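# Hand the bar over to the other gripper

## Task

Transfer the bar from the gripper holding it to the other gripper without setting it down anywhere, ending with only the receiving gripper holding it, and gripping it at its red end.

## Robot and tools

Robot: two six-joint arms, left_arm and right_arm, each with a two-finger gripper. Base positions in the scene frame: left_arm (-0.009, +0.544, 0) m, right_arm (-0.054, -0.716, 0) m, both turned almost not at all about z. Joints from base outward are waist, shoulder, elbow (0 = straight, range -2.792 to 2.792), forearm roll, wrist pitch and wrist roll (others -6.283 to 6.283 rad).

Frame: every position, orientation, velocity and offset uses the scene frame. Its origin is at table-top height halfway between the nominal bases. +z is up, +x points out over the table, and left_arm sits toward +y. Image left and right do not match arm names. For a gripper, its fingers extend along its own +z and spread along its own y. end_effector_position is the spot between the pads when shut. Fingertips stick out about 33 mm past it at gaps up to 40 mm, and only about 9 mm when fully open. Grip parts with the outer quarter of the pads, near the tips. Deeper grips let the fingers fold, giving loose or unreliable holds on a thin bar, and fingertips pushed onto a surface fold easily.

Row layout (shared by execute_actions and move): one flat list of 18 numbers, each from -1 to 1, always covering both arms. Numbers 1 to 9 are left_arm: dx, dy, dz, rx, ry, rz, gripper position, force_limit, speed. Numbers 10 to 18 are the same nine for right_arm. dx, dy, dz, rx, ry, rz are offsets, not poses: they are measured from that arm's Hand target as it stood when the action or move began, along scene axes. Scale is 1.0 = 0.6 m for dx, dy, dz and 1.0 = 180 degrees for the rotation vector rx, ry, rz, which turns the gripper about its Hand target position. A translation longer than 1.0 may be shortened along its direction. Sending six zeros re-asks for the current Hand target. Every call starts fresh from the Hand target, so sending the same offset twice moves twice.

Gripper numbers are absolute settings. position: +1 fully open (140 mm), pads touch near -0.8, -1 closes until blocked. force_limit (-1 to +1, starts at +1): squeeze after a slow close, about 14 N at -1, 40 N at 0, 58 N at +1. speed (-1 to +1, starts at +1): closing rate about 30, 140, 250 mm/s; faster closes squeeze harder. A zero is a real command, so to keep a gripper unchanged repeat its last three numbers. To tighten a grip that reads 2, raise force_limit and switch position between -1 and -0.98; to loosen, open and reclose slowly.

execute_actions(actions, cameras): actions is a list of actions; each action is up to 15 rows, one per 1/30 s step, and the last row repeats if fewer are given. Every row counts from the action's starting Hand target. An empty list returns state plus all camera images. cameras: list of names, ["all"] or [].

move(target, speed, blend, stop_force, zero, blocking, cameras): target is one 18-number row or a list of up to 15 rows, each holding offsets from the same starting Hand targets. Grippers follow straight lines with no obstacle avoidance. speed: m/s, 0.002 to 2, default 0.25 (turning up to twice that in rad/s); one value or one per target. blend: metres of corner rounding per target, 0 = stop at it. stop_force: 10 to 80 N, ends an arm's path when it feels that much push along its travel; unreliable when turning, near stretched or straight-wrist poses, and after a grip (use zero). Go slowly with it; leave it out when backing away from a contact. zero: true re-zeroes force before the move. blocking=false returns after about 0.5 s while the move continues (not with stop_force). Keep finger numbers identical across a list. The result ends with a move: line (done, off_target, moving, held, fault) and any limits (paced, held). Don't route a path close past an arm's own base.

wait(seconds 0 to 10): let time pass holding commands. stop(): brake a running move. zoom_image(camera, region [x0, y0, x1, y1] pixels, at most 504 by 504) on the newest image of cam_head_left, cam_head_right, cam_high, cam_low, cam_left_wrist or cam_right_wrist (each 896x504). clear_fault(arm: left_arm or right_arm) after a reported torque or force fault. finished_scene(scene: current scene number) when done.

Results: per gripper end_effector_position (m), end_effector_quat_wxyz, velocities (omitted when joints read "within noise"); Hand target (the commanded pose after clipping, from which offsets count); Tool commands; object_status (0 moving, 1 blocked opening, 2 blocked closing, i.e. likely holding, 3 reached target or pads met); position_measured in counts (3 open, about 200 at 20 mm, 230 pads together); joint torques, external joint torques, flange force along the gripper's axes (with error); Wrist depth as 7x7 grids of distances in mm; MOTOR HOT or fault lines.

Cautions: each control step the commanded pose is limited to 70 mm and 16 degrees from the measured pose, and the gripper may stop short; send the missing distance. Arms are stiff: aiming past a firm contact can trigger a fault. Torque fault at the listed limits (elbow 140, wrist joints 39.6 N m); force fault at 144 N outside force. A clearance check blocks arm-to-arm approaches except fingertip to fingertip, but not always. Never close a gripper on the other gripper's fingers or press the arms together. Don't drop the bar, let it fall off the table, set it down, or release it while moving; avoid hard hits, long stretched holds that heat motors, and big leverage on the wrist.

Each tool is called as name(argument=value, ...), one argument or row to a line, values as JSON.

## Session

execute_actions(
  actions=[],
)

Scene clock: 0.00 s.
left_arm: end_effector_position=(+0.2651, -0.1677, +0.1862) position_measured=194 object_status=3 end_effector_quat_wxyz=(+0.009, -0.197, +0.980, +0.039) | right_arm: end_effector_position=(+0.5959, -0.7137, +0.3220) position_measured=3 object_status=3 end_effector_quat_wxyz=(+0.000, +1.000, +0.001, +0.000)
Joint positions: left_arm=[-1.3 0.438 1.492 0.028 1.287 3.046] | right_arm=[-0.053 0.164 1.605 0 1.373 1.518]
Joint velocities: within noise
Joint torques (N m): no reading
External joint torques (N m): no reading
Flange force (N): no reading
Wrist depth (mm): cam_left_wrist=[- - - - - - - / - - - - - - - / - - - 317 - - 338 / - 315 - 127 - 342 - / - 334 334 129 132 353 - / - - - 137 94 87 - / - - - 141 - - -] | cam_right_wrist=[- - - - - - - / 429 445 - 456 - 449 - / - 441 453 - - - - / - - 465 - 486 - 500 / 470 121 493 494 494 132 496 / - 112 - 507 505 - 91 / - - - 514 - - -]
Hand target: left_arm +0.2651, -0.1678, +0.1862; +0.009, -0.197, +0.980, +0.039 | right_arm +0.5959, -0.7137, +0.3220; +0.000, +1.000, +0.001, +0.000
Tool commands: left_gripper/position=-0.521569 left_gripper/force_limit=+1.0 left_gripper/speed=+1.0 right_gripper/position=+1.0 right_gripper/force_limit=+1.0 right_gripper/speed=+1.0

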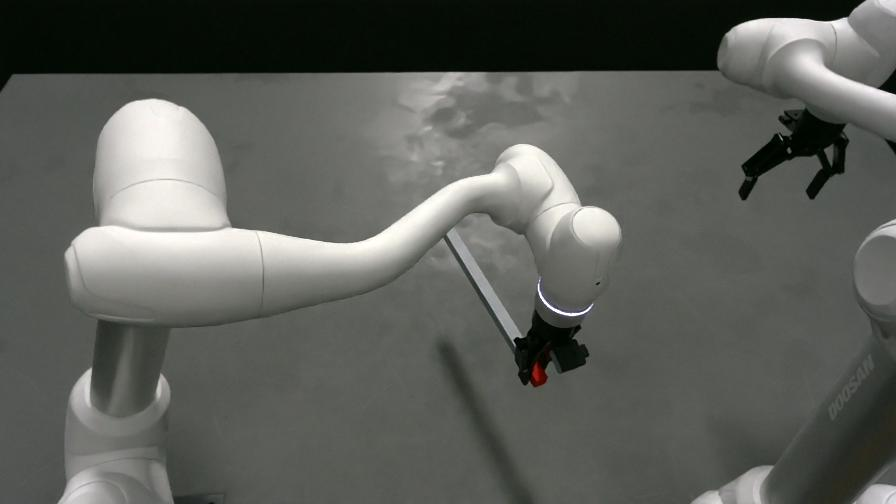

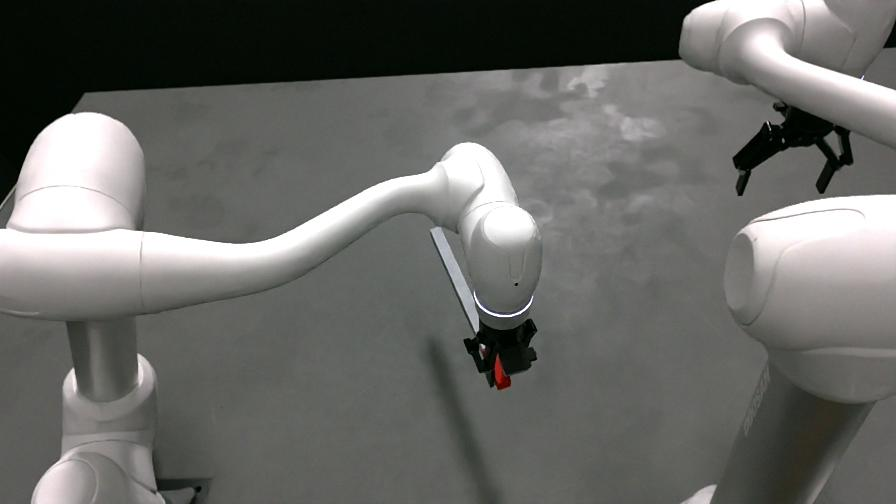

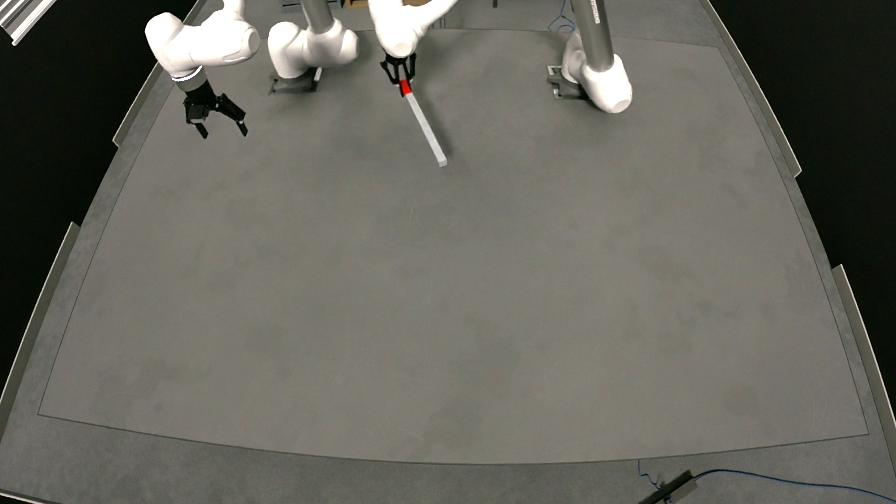

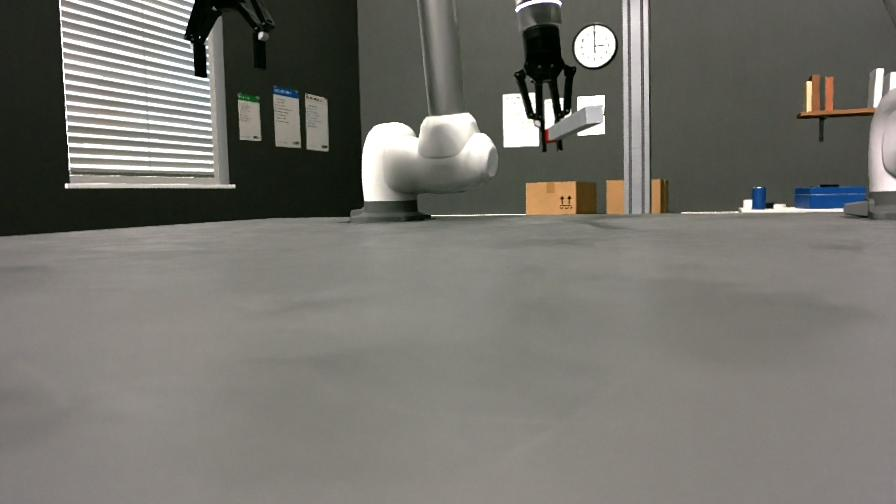

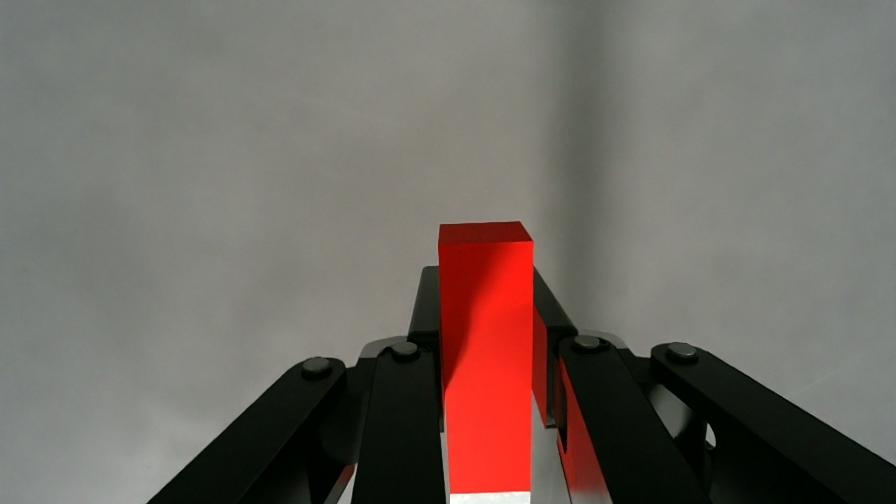

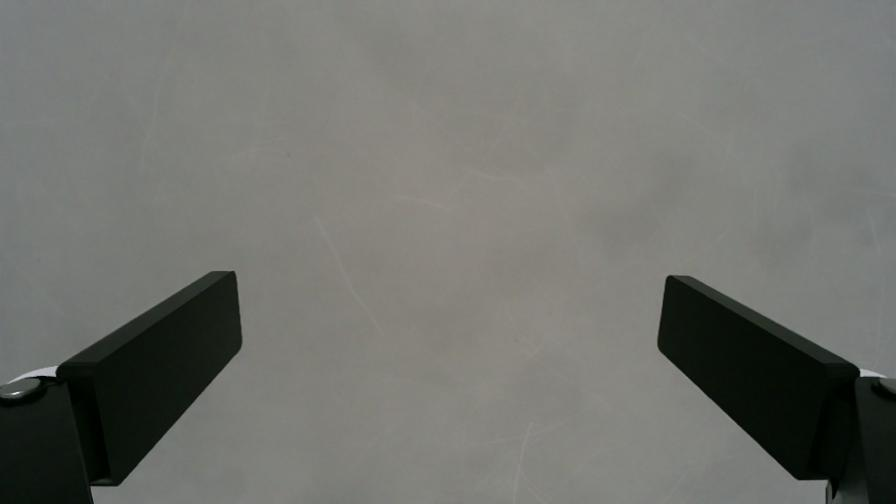

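zoom_image(
  camera="cam_left_wrist",
  region=[300, 200, 700, 504],
)

zoom_image(
  camera="cam_low",
  region=[480, 60, 640, 160],
)

zoom_image(
  camera="cam_head_left",
  region=[420, 220, 640, 400],
)

zoom_image(
  camera="cam_high",
  region=[360, 40, 480, 180],
)

Scaled by 1.260 from the camera's 896x504 image, which has a finer 1280x720 frame.

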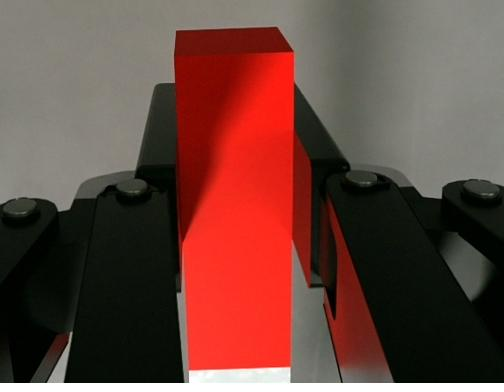

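Scaled by 3.150 from the camera's 896x504 image, which has a finer 1280x720 frame.

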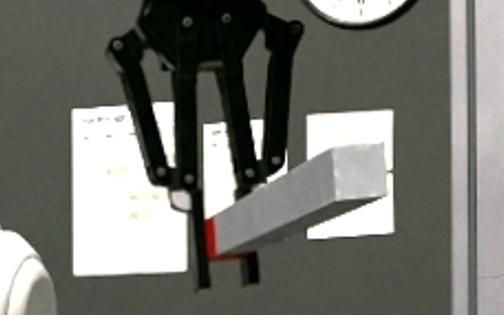

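Scaled by 2.291 from the camera's 896x504 image, which has a finer 1280x720 frame.

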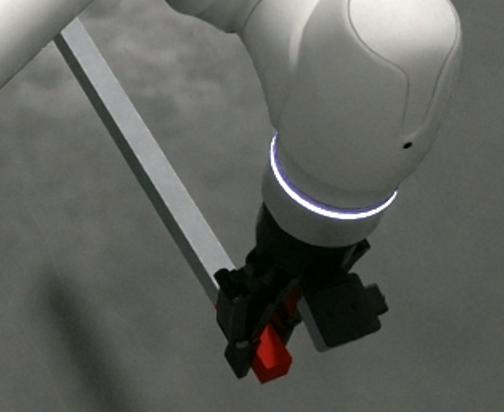

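Scaled by 3.600 from the camera's 896x504 image, which has a finer 1280x720 frame.

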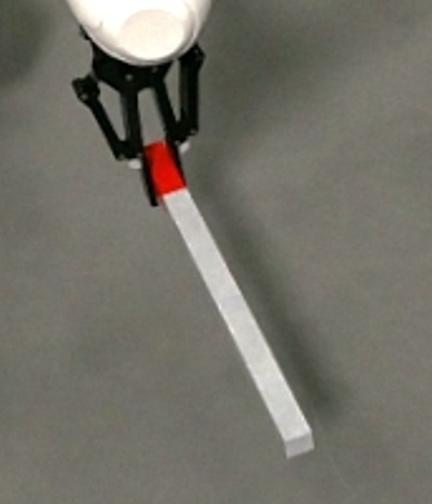

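move(
  target=[
    [0.2,0.05,0.35,-0.06,0.04,0.04,-0.521569,1,1,-0.05,0.25,0.3,0,0,-0.2,0.03,0,0],
    [0.392,0.113,0.39,-0.459,0.282,0.304,-0.521569,1,1,-0.16,0.69,0.463,0,0,-0.5,0.03,0,0],
  ],
  blend=[0.05,0],
  speed=0.35,
  cameras=["all"],
)

Scene clock: 160.60 s.
left_arm: end_effector_position=(+0.5003, -0.0999, +0.4202) position_measured=194 object_status=3 end_effector_quat_wxyz=(+0.500, +0.500, -0.500, +0.500) | right_arm: end_effector_position=(+0.4999, -0.2997, +0.5998) position_measured=126 object_status=3 end_effector_quat_wxyz=(+0.000, +0.708, -0.706, +0.000)
Joint positions: left_arm=[-0.647 0.241 1.972 -1.967 1.097 3.881] | right_arm=[0.591 0.266 0.973 0 1.902 3.733]
Joint torques (N m): left_arm=[-3.62 -60.32 -33.49 -3.75 2.32 -0.05] | right_arm=[-0.68 -67.55 -42.31 4.5 -0.14 -0.42]
External joint torques (N m): left_arm=[3.7 2.44 0.47 0.58 -0.44 0.04] | right_arm=[0.63 1.08 2.8 -0.48 0.16 0.42]
Flange force (N): left_arm=[-2.2 -6.0 -3.8] | right_arm=[1.5 4.6 6.6]
Wrist depth (mm): cam_left_wrist=[- - 2216 - - 2421 2274 / - - 2179 - 2724 2563 2399 / - - 2811 - 2873 2641 2399 / - - - 126 - - 714 / - 1321 - 129 123 778 697 / 917 - - 137 94 87 720 / - - - 141 - - -] | cam_right_wrist=[663 - - - - 670 - / - - - - - 729 - / - 735 - - - - - / - 729 737 748 764 - - / 762 112 133 813 134 - 815 / - 89 112 788 134 86 82 / - - - 367 - - 70]
Hand target: left_arm +0.5003, -0.1000, +0.4202; +0.500, +0.500, -0.500, +0.500 | right_arm +0.4999, -0.2997, +0.5998; +0.000, +0.708, -0.706, +0.000
Off the commanded pose: left_arm 0.000 m, 0 deg | right_arm 0.000 m, 0 deg.
move: done

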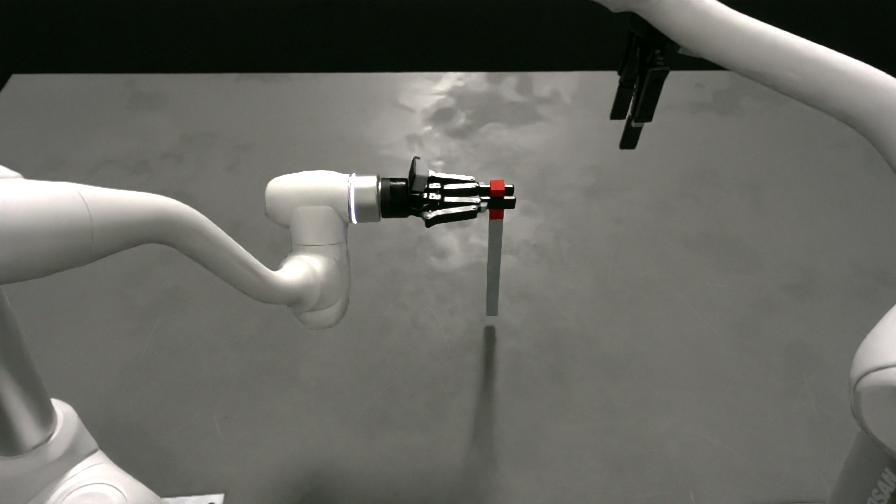

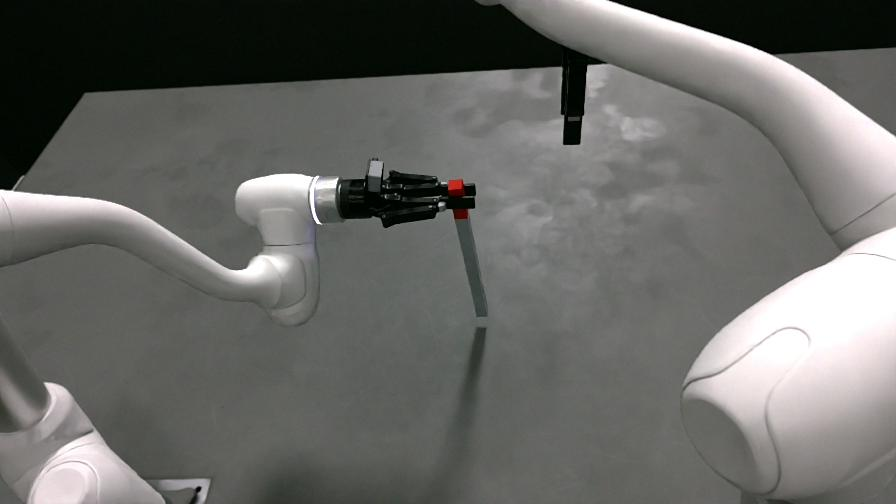

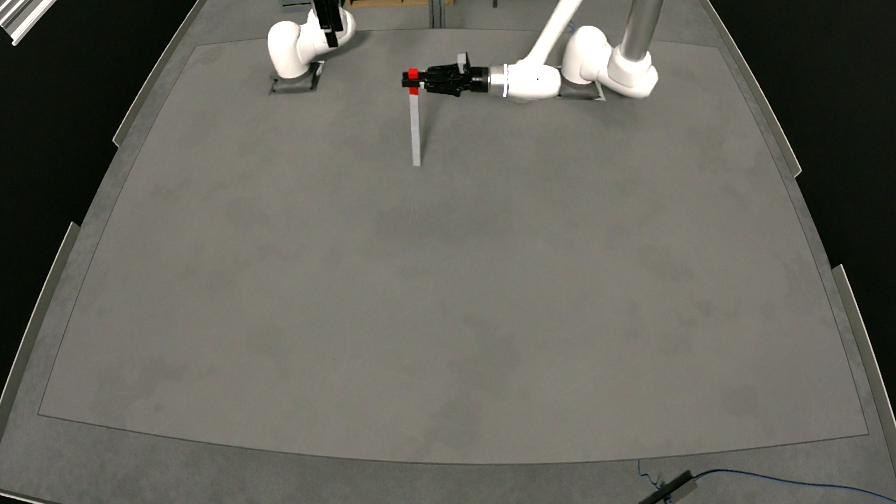

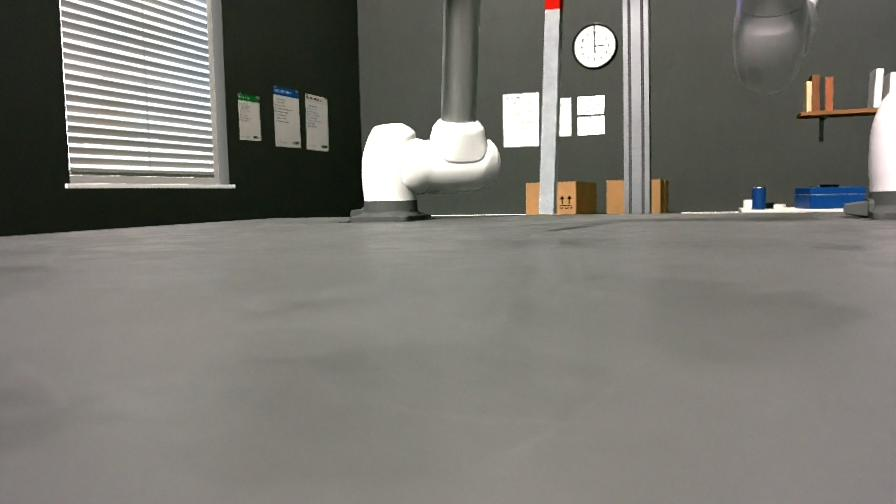

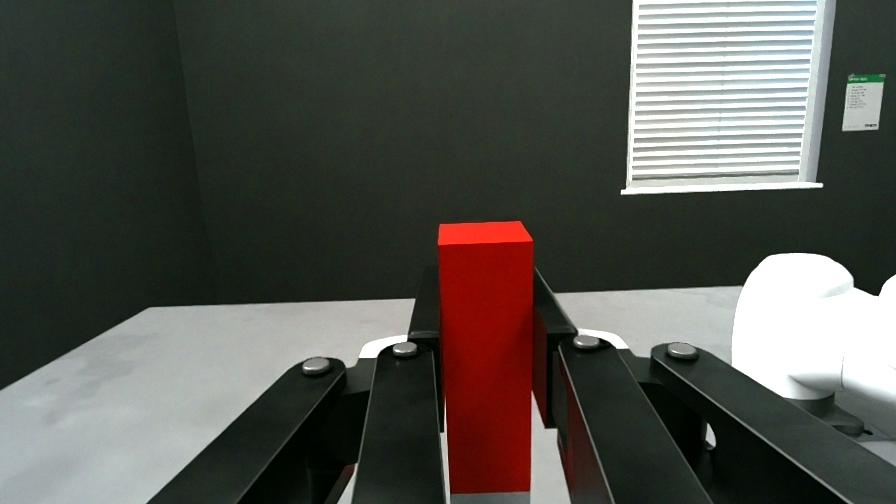

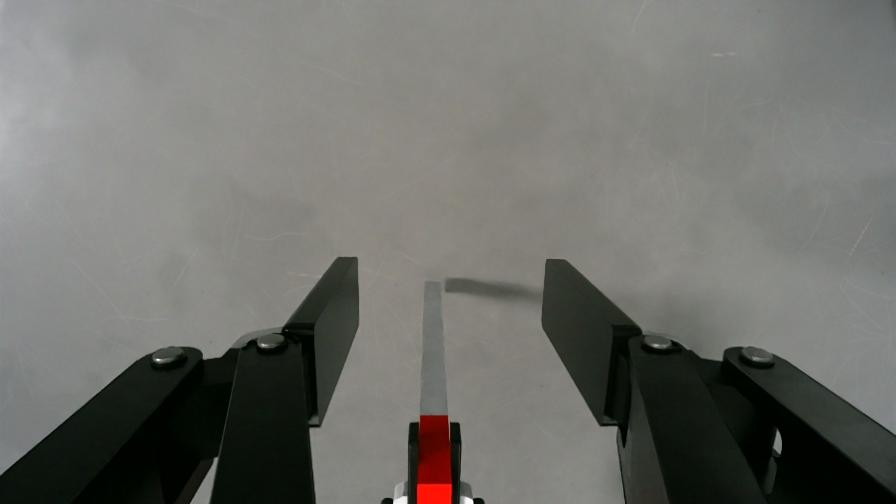

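zoom_image(
  camera="cam_head_left",
  region=[390, 140, 550, 250],
)

zoom_image(
  camera="cam_right_wrist",
  region=[360, 270, 500, 504],
)

Scaled by 3.150 from the camera's 896x504 image, which has a finer 1280x720 frame.

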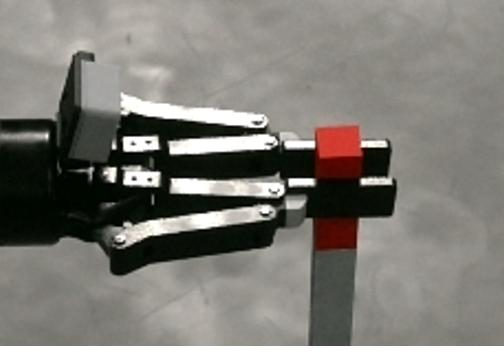

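Scaled by 2.154 from the camera's 896x504 image, which has a finer 1280x720 frame.

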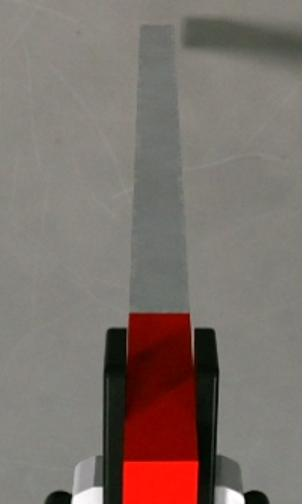

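move(
  target=[
    [0,0,0,0,0,0,-0.521569,1,1,0,0.2,-0.08,0,0,0,0.03,0,0],
    [0,0,0,0,0,0,-0.521569,1,1,0,0.331,-0.117,0,0,0,0.03,0,0],
  ],
  blend=[0.04,0],
  cameras=["cam_head_left","cam_head_right","cam_left_wrist","cam_right_wrist"],
)

zoom_image(
  camera="cam_head_left",
  region=[400, 80, 580, 240],
)

zoom_image(
  camera="cam_head_right",
  region=[360, 80, 540, 240],
)

Scene clock: 189.97 s.
left_arm: end_effector_position=(+0.5003, -0.1000, +0.4202) position_measured=194 object_status=3 end_effector_quat_wxyz=(+0.500, +0.500, -0.500, +0.500) | right_arm: end_effector_position=(+0.4999, -0.1011, +0.5297) position_measured=126 object_status=3 end_effector_quat_wxyz=(+0.000, +0.708, -0.706, +0.000)
Joint positions: left_arm=[-0.647 0.241 1.972 -1.967 1.097 3.881] | right_arm=[0.792 0.49 0.786 0 1.866 3.934]
Joint torques (N m): left_arm=[-3.71 -60.17 -33.68 -3.72 2.34 -0.01] | right_arm=[-0.7 -90.02 -42.73 4.57 -0.15 -0.5]
External joint torques (N m): left_arm=[3.83 2.14 0.59 0.55 -0.46 0.01] | right_arm=[0.74 0.74 2.47 -0.46 0.18 0.5]
Flange force (N): left_arm=[-1.9 -5.5 -4.3] | right_arm=[3.8 5.4 6.3]
Wrist depth (mm): cam_left_wrist=[1816 - - - - 2197 2444 / - 2842 - - - 2467 2421 / - - - - - 2589 2143 / 1767 2589 3228 126 - - 730 / - - - 130 123 745 699 / - - - 137 94 87 728 / - - - 141 - - -] | cam_right_wrist=[- - 599 - 630 608 630 / - - 630 644 654 - - / - 675 649 643 - - - / 649 675 661 240 695 - - / 665 102 133 252 135 - - / - 89 111 260 134 86 82 / - - 268 273 - - 70]
Hand target: left_arm +0.5003, -0.1000, +0.4202; +0.500, +0.500, -0.500, +0.500 | right_arm +0.4999, -0.1011, +0.5296; +0.000, +0.708, -0.706, +0.000
Off the commanded pose: left_arm 0.000 m, 0 deg | right_arm 0.000 m, 0 deg.
move: done
Images, in order (width x height): cam_head_left 896x504, cam_head_right 896x504, cam_left_wrist 896x504, cam_right_wrist 896x504.

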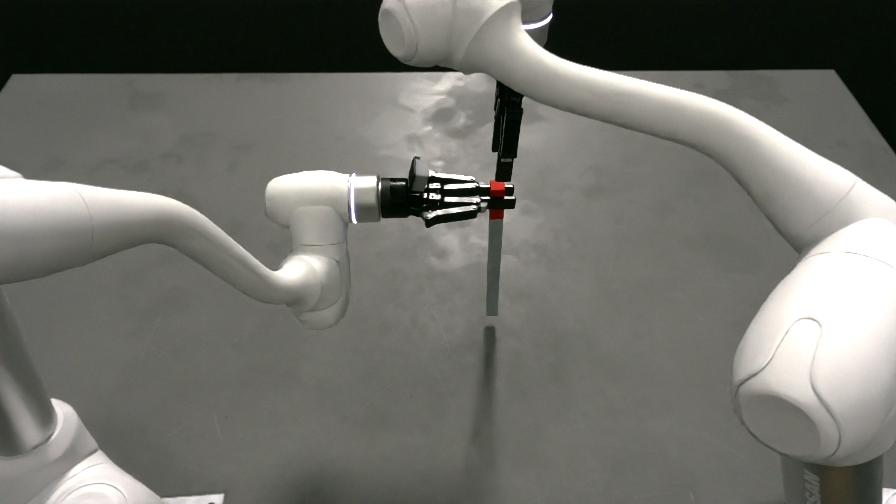

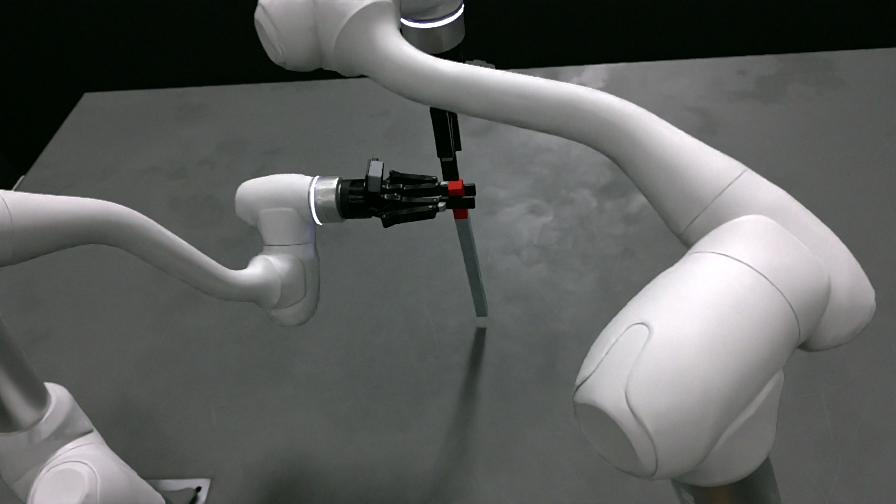

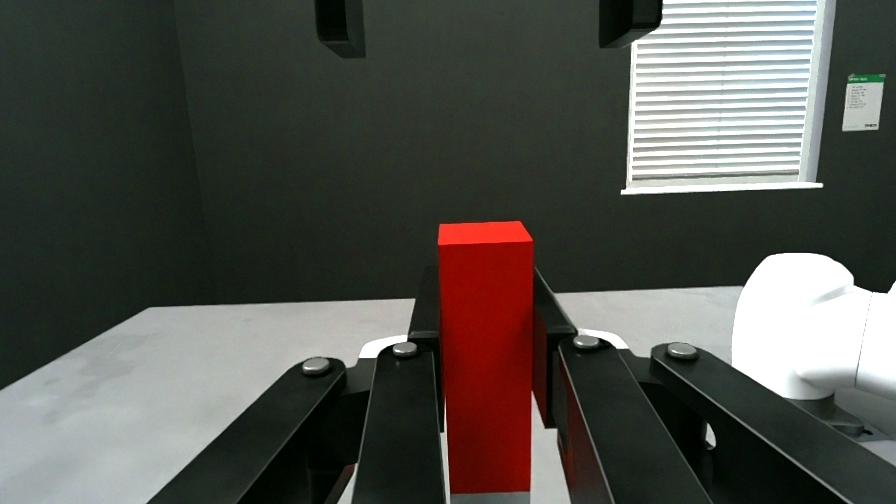

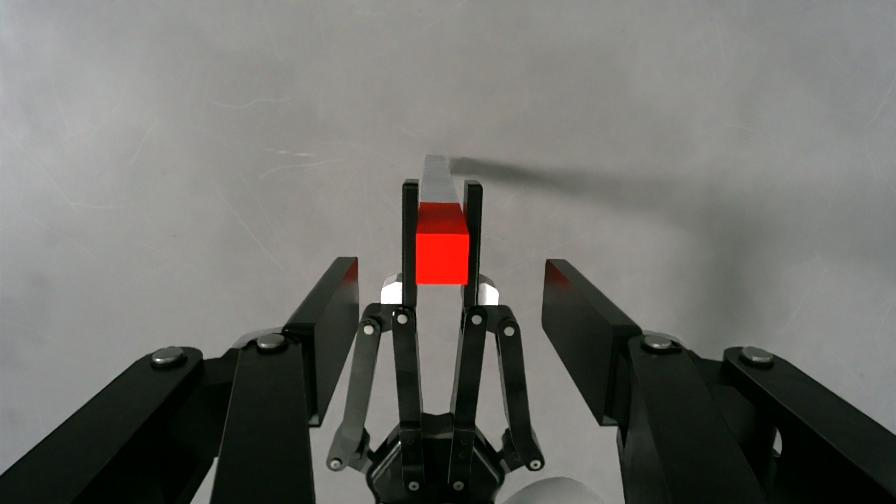

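Scaled by 2.800 from the camera's 896x504 image, which has a finer 1280x720 frame.

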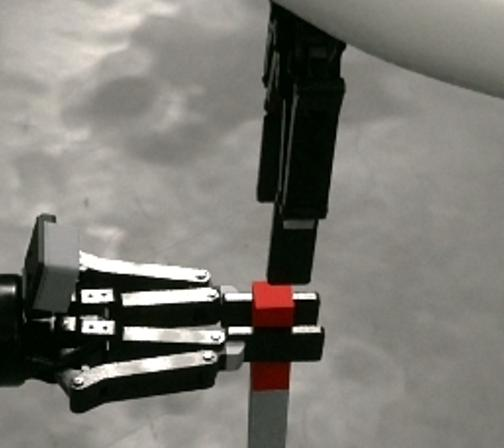

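Scaled by 2.800 from the camera's 896x504 image, which has a finer 1280x720 frame.

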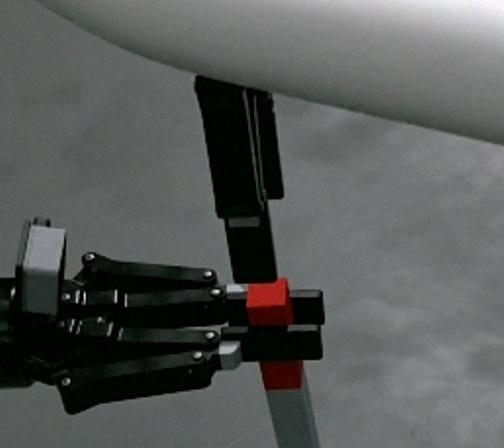

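move(
  target=[
    [0,0,0,0,0,0,-0.521569,1,1,0,0,0,0,0,0,-0.325,0,0],
    [0,0,0,0,0,0,-0.521569,1,1,0.001,0,-0.1,0,0,0,-0.325,0,0],
  ],
  speed=0.12,
  cameras=["cam_head_left","cam_head_right","cam_left_wrist","cam_right_wrist"],
)

zoom_image(
  camera="cam_head_left",
  region=[430, 110, 570, 240],
)

zoom_image(
  camera="cam_left_wrist",
  region=[350, 150, 620, 400],
)

zoom_image(
  camera="cam_head_right",
  region=[400, 110, 520, 240],
)

Scene clock: 236.50 s.
left_arm: end_effector_position=(+0.5003, -0.1000, +0.4202) position_measured=194 object_status=3 end_effector_quat_wxyz=(+0.500, +0.500, -0.500, +0.500) | right_arm: end_effector_position=(+0.5005, -0.1011, +0.4696) position_measured=170 object_status=3 end_effector_quat_wxyz=(+0.000, +0.708, -0.706, +0.000)
Joint positions: left_arm=[-0.647 0.241 1.972 -1.967 1.097 3.881] | right_arm=[0.792 0.462 0.939 0 1.741 3.934]
Joint torques (N m): left_arm=[-3.87 -60.34 -33.55 -3.74 2.32 -0.04] | right_arm=[-0.83 -87.91 -44.06 4.7 -0.1 -0.38]
External joint torques (N m): left_arm=[3.88 2.39 0.46 0.56 -0.43 0.04] | right_arm=[0.94 0.71 2.85 -0.5 0.13 0.38]
Flange force (N): left_arm=[-2.1 -6.1 -4.1] | right_arm=[4.0 5.8 6.1]
Wrist depth (mm): cam_left_wrist=[- - 118 - 118 2444 2563 / - - - 124 118 2589 2514 / - - - 2589 123 2589 2873 / - - - 126 127 - 684 / - - - 130 121 785 701 / - - - 137 94 87 737 / - - - 141 - - -] | cam_right_wrist=[548 556 551 - - 577 - / - 560 555 595 575 591 - / 584 585 - 386 - 595 - / 625 600 621 178 - - 638 / 630 - 111 183 119 - 673 / - 83 84 194 82 93 - / - 76 - 203 - 74 67]
Hand target: left_arm +0.5003, -0.1000, +0.4202; +0.500, +0.500, -0.500, +0.500 | right_arm +0.5005, -0.1011, +0.4696; +0.000, +0.708, -0.706, +0.000
Off the commanded pose: left_arm 0.000 m, 0 deg | right_arm 0.000 m, 0 deg.
move: done
Images, in order (width x height): cam_head_left 896x504, cam_head_right 896x504, cam_left_wrist 896x504, cam_right_wrist 896x504.

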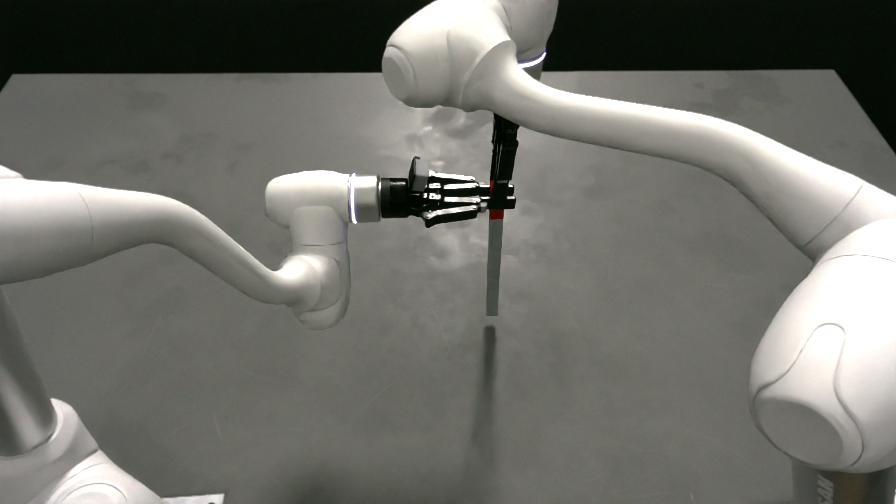

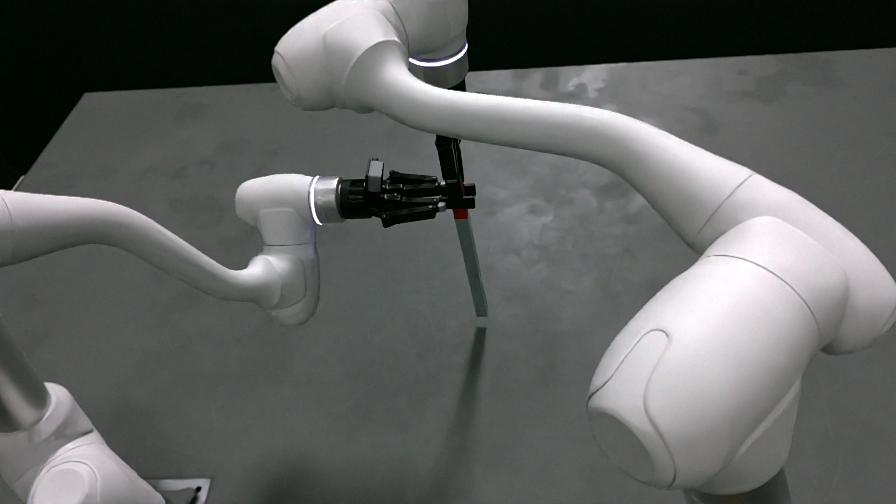

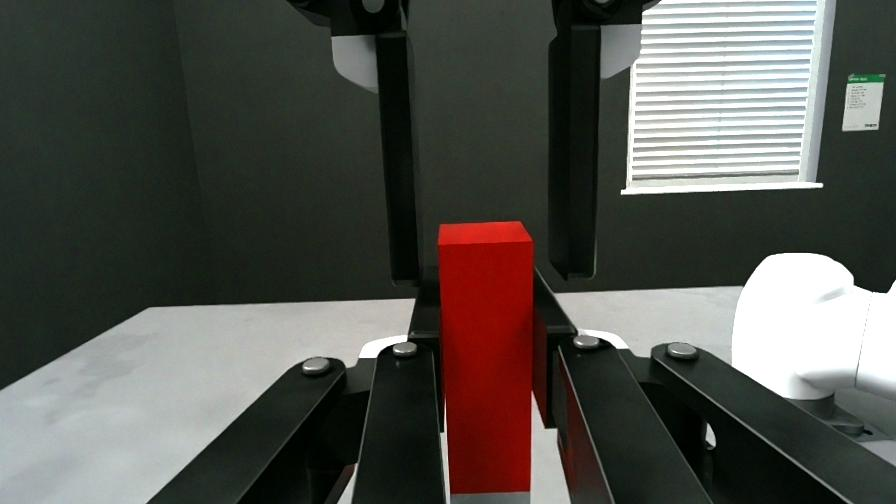

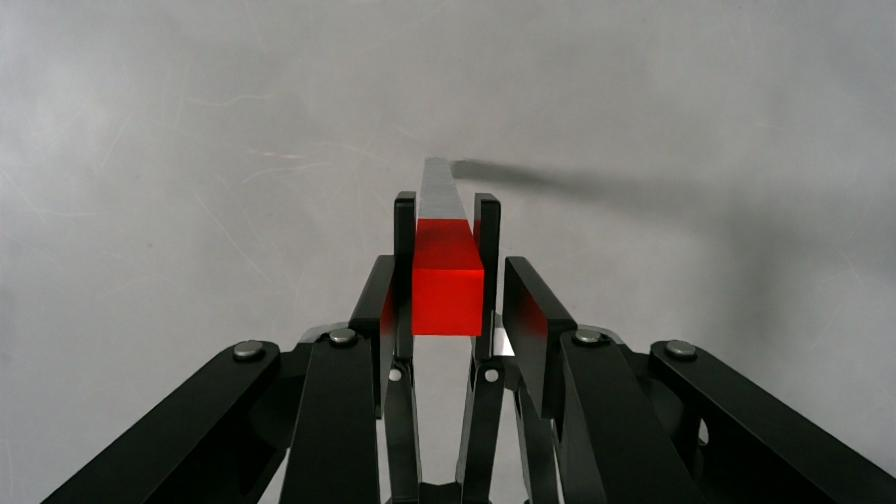

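Scaled by 3.600 from the camera's 896x504 image, which has a finer 1280x720 frame.

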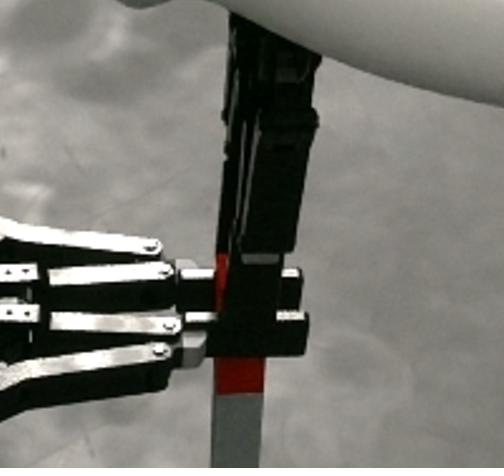

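Scaled by 1.867 from the camera's 896x504 image, which has a finer 1280x720 frame.

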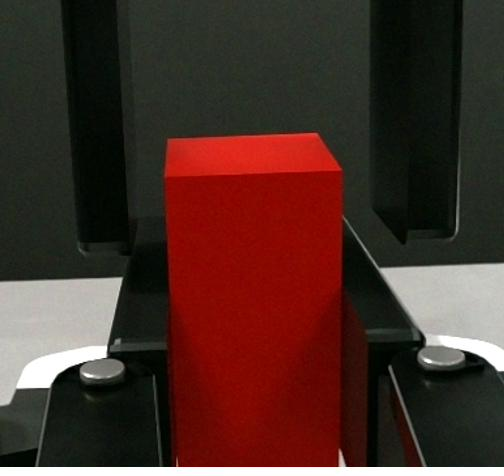

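Scaled by 3.877 from the camera's 896x504 image, which has a finer 1280x720 frame.

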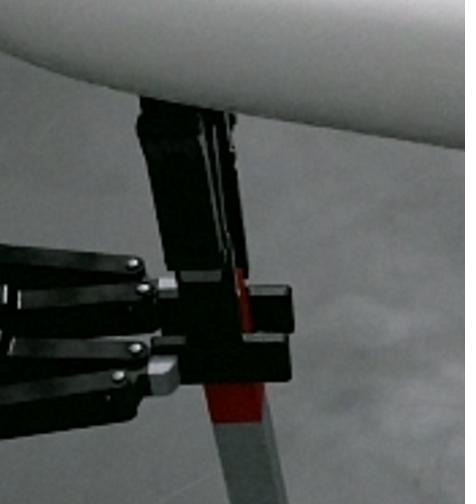

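move(
  target=[
    [0,0,0,0,0,0,-0.521569,1,1,-0.001,0,-0.006,0,0,0,-0.325,0,0],
    [0,0,0,0,0,0,-0.521569,1,1,-0.001,0,-0.006,0,0,0,-1,0,-0.5],
  ],
  speed=0.05,
  cameras=["cam_head_left","cam_left_wrist","cam_right_wrist"],
)

zoom_image(
  camera="cam_left_wrist",
  region=[350, 150, 620, 400],
)

Scene clock: 255.57 s.
left_arm: end_effector_position=(+0.5000, -0.1000, +0.4200) position_measured=194 object_status=3 end_effector_quat_wxyz=(+0.500, +0.500, -0.500, +0.500) | right_arm: end_effector_position=(+0.5000, -0.1011, +0.4660) position_measured=195 object_status=0 end_effector_quat_wxyz=(+0.000, +0.708, -0.706, +0.000)
Joint positions: left_arm=[-0.647 0.241 1.972 -1.966 1.097 3.881] | right_arm=[0.792 0.46 0.949 0 1.733 3.934]
Joint torques (N m): left_arm=[16.2 -54.43 -46.46 -11.75 -5.42 -0.85] | right_arm=[24.51 -90.16 -35.74 14.85 7.41 -0.94]
External joint torques (N m): left_arm=[-16.23 -3.41 13.46 8.58 7.3 0.85] | right_arm=[-24.44 2.25 -5.82 -10.61 -7.38 0.94]
Flange force (N): left_arm=[-7.0 29.8 -9.2] | right_arm=[9.4 -29.8 0.5]
Wrist depth (mm): cam_left_wrist=[- 2467 - 115 118 2335 2589 / - 2335 - 118 - 2615 2490 / - - - 123 143 2514 2254 / - 2294 - 126 127 2782 697 / - 1362 - 129 128 783 701 / - - - 136 94 91 728 / - - - - - - -] | cam_right_wrist=[- 527 - - 554 558 - / - - - 554 577 566 592 / - - - 298 - 619 598 / - - - 171 - 625 - / 663 - - 159 - 608 - / 646 - 84 - 81 87 - / - - - - - 74 -]
Hand target: left_arm +0.5003, -0.1000, +0.4202; +0.500, +0.500, -0.500, +0.500 | right_arm +0.4999, -0.1011, +0.4660; +0.000, +0.708, -0.706, +0.000
Off the commanded pose: left_arm 0.000 m, 0 deg | right_arm 0.000 m, 0 deg.
move: done
Images, in order (width x height): cam_head_left 896x504, cam_left_wrist 896x504, cam_right_wrist 896x504.

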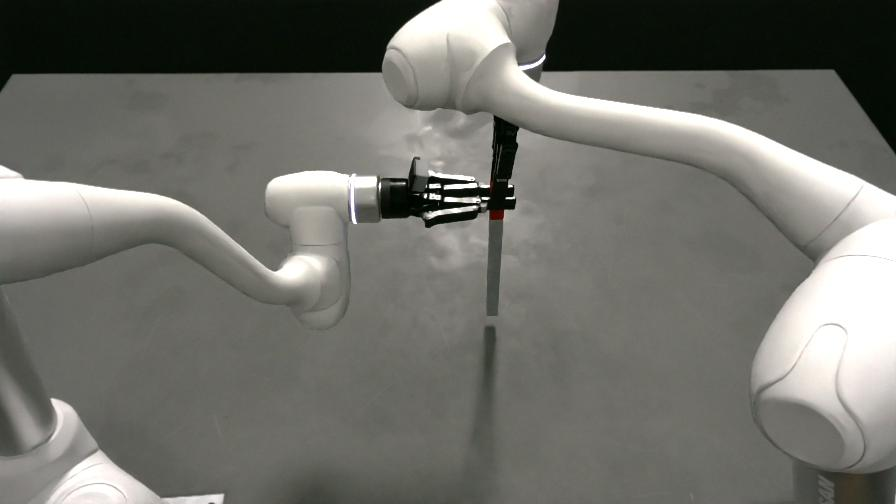

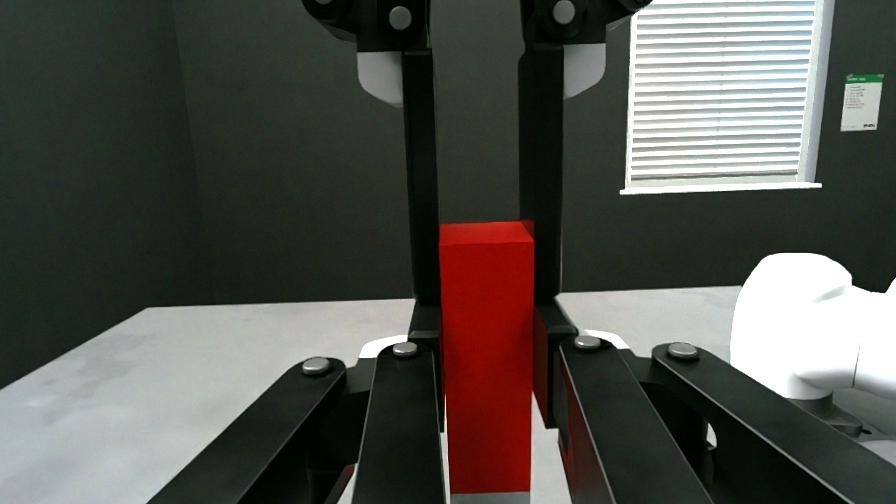

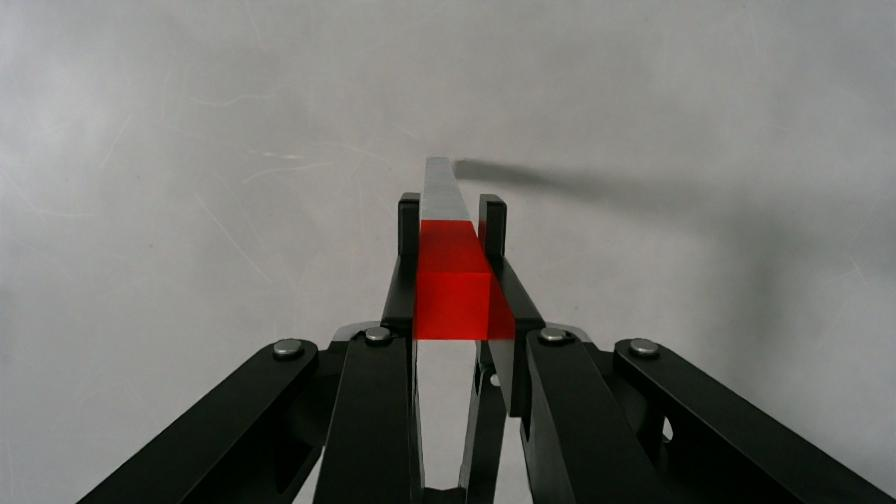

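Scaled by 1.867 from the camera's 896x504 image, which has a finer 1280x720 frame.

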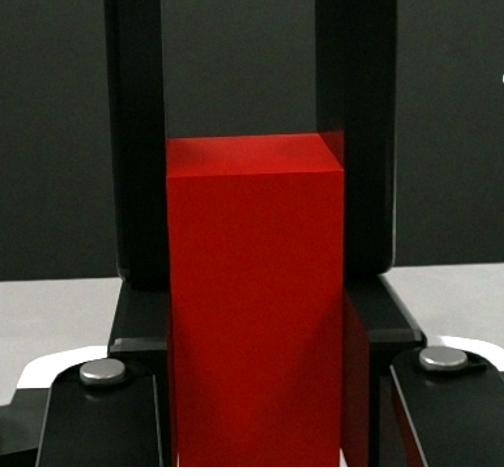

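move(
  target=[0,0,0,0,0,0,-0.521569,1,1,0.0017,0,0,0,0,0,-1,0,-0.5],
  speed=0.01,
)

Scene clock: 266.90 s.
left_arm: end_effector_position=(+0.5003, -0.0999, +0.4202) position_measured=194 object_status=3 end_effector_quat_wxyz=(+0.500, +0.500, -0.499, +0.500) | right_arm: end_effector_position=(+0.5009, -0.1011, +0.4660) position_measured=195 object_status=2 end_effector_quat_wxyz=(+0.000, +0.708, -0.706, +0.000)
Joint positions: left_arm=[-0.647 0.241 1.972 -1.967 1.097 3.881] | right_arm=[0.792 0.461 0.947 0 1.734 3.933]
Joint torques (N m): left_arm=[8.85 -59.91 -44.63 -9.79 -1.48 -0.59] | right_arm=[16.33 -86.16 -36.52 11.49 4.64 -0.84]
External joint torques (N m): left_arm=[-8.85 2.01 11.62 6.61 3.35 0.59] | right_arm=[-16.21 -2.42 -5.22 -7.23 -4.6 0.84]
Flange force (N): left_arm=[-9.5 17.1 -7.4] | right_arm=[8.5 -17.3 -2.1]
Wrist depth (mm): cam_left_wrist=[- - - 115 118 2421 2563 / - - - 117 3352 2539 2490 / - - - - 139 2668 2842 / - - 2752 126 125 - 756 / - - - 130 123 788 701 / - - - 137 94 91 722 / - - - 140 - - -] | cam_right_wrist=[- - 573 - 573 - 576 / 572 - - - 596 581 596 / - - - 587 613 609 - / 593 - - 172 618 632 632 / - - - 130 638 656 677 / - - 84 - 81 92 701 / - - - - - 74 727]
Hand target: left_arm +0.5003, -0.1000, +0.4202; +0.500, +0.500, -0.500, +0.500 | right_arm +0.5009, -0.1011, +0.4660; +0.000, +0.708, -0.706, +0.000
Off the commanded pose: left_arm 0.000 m, 0 deg | right_arm 0.000 m, 0 deg.
move: done


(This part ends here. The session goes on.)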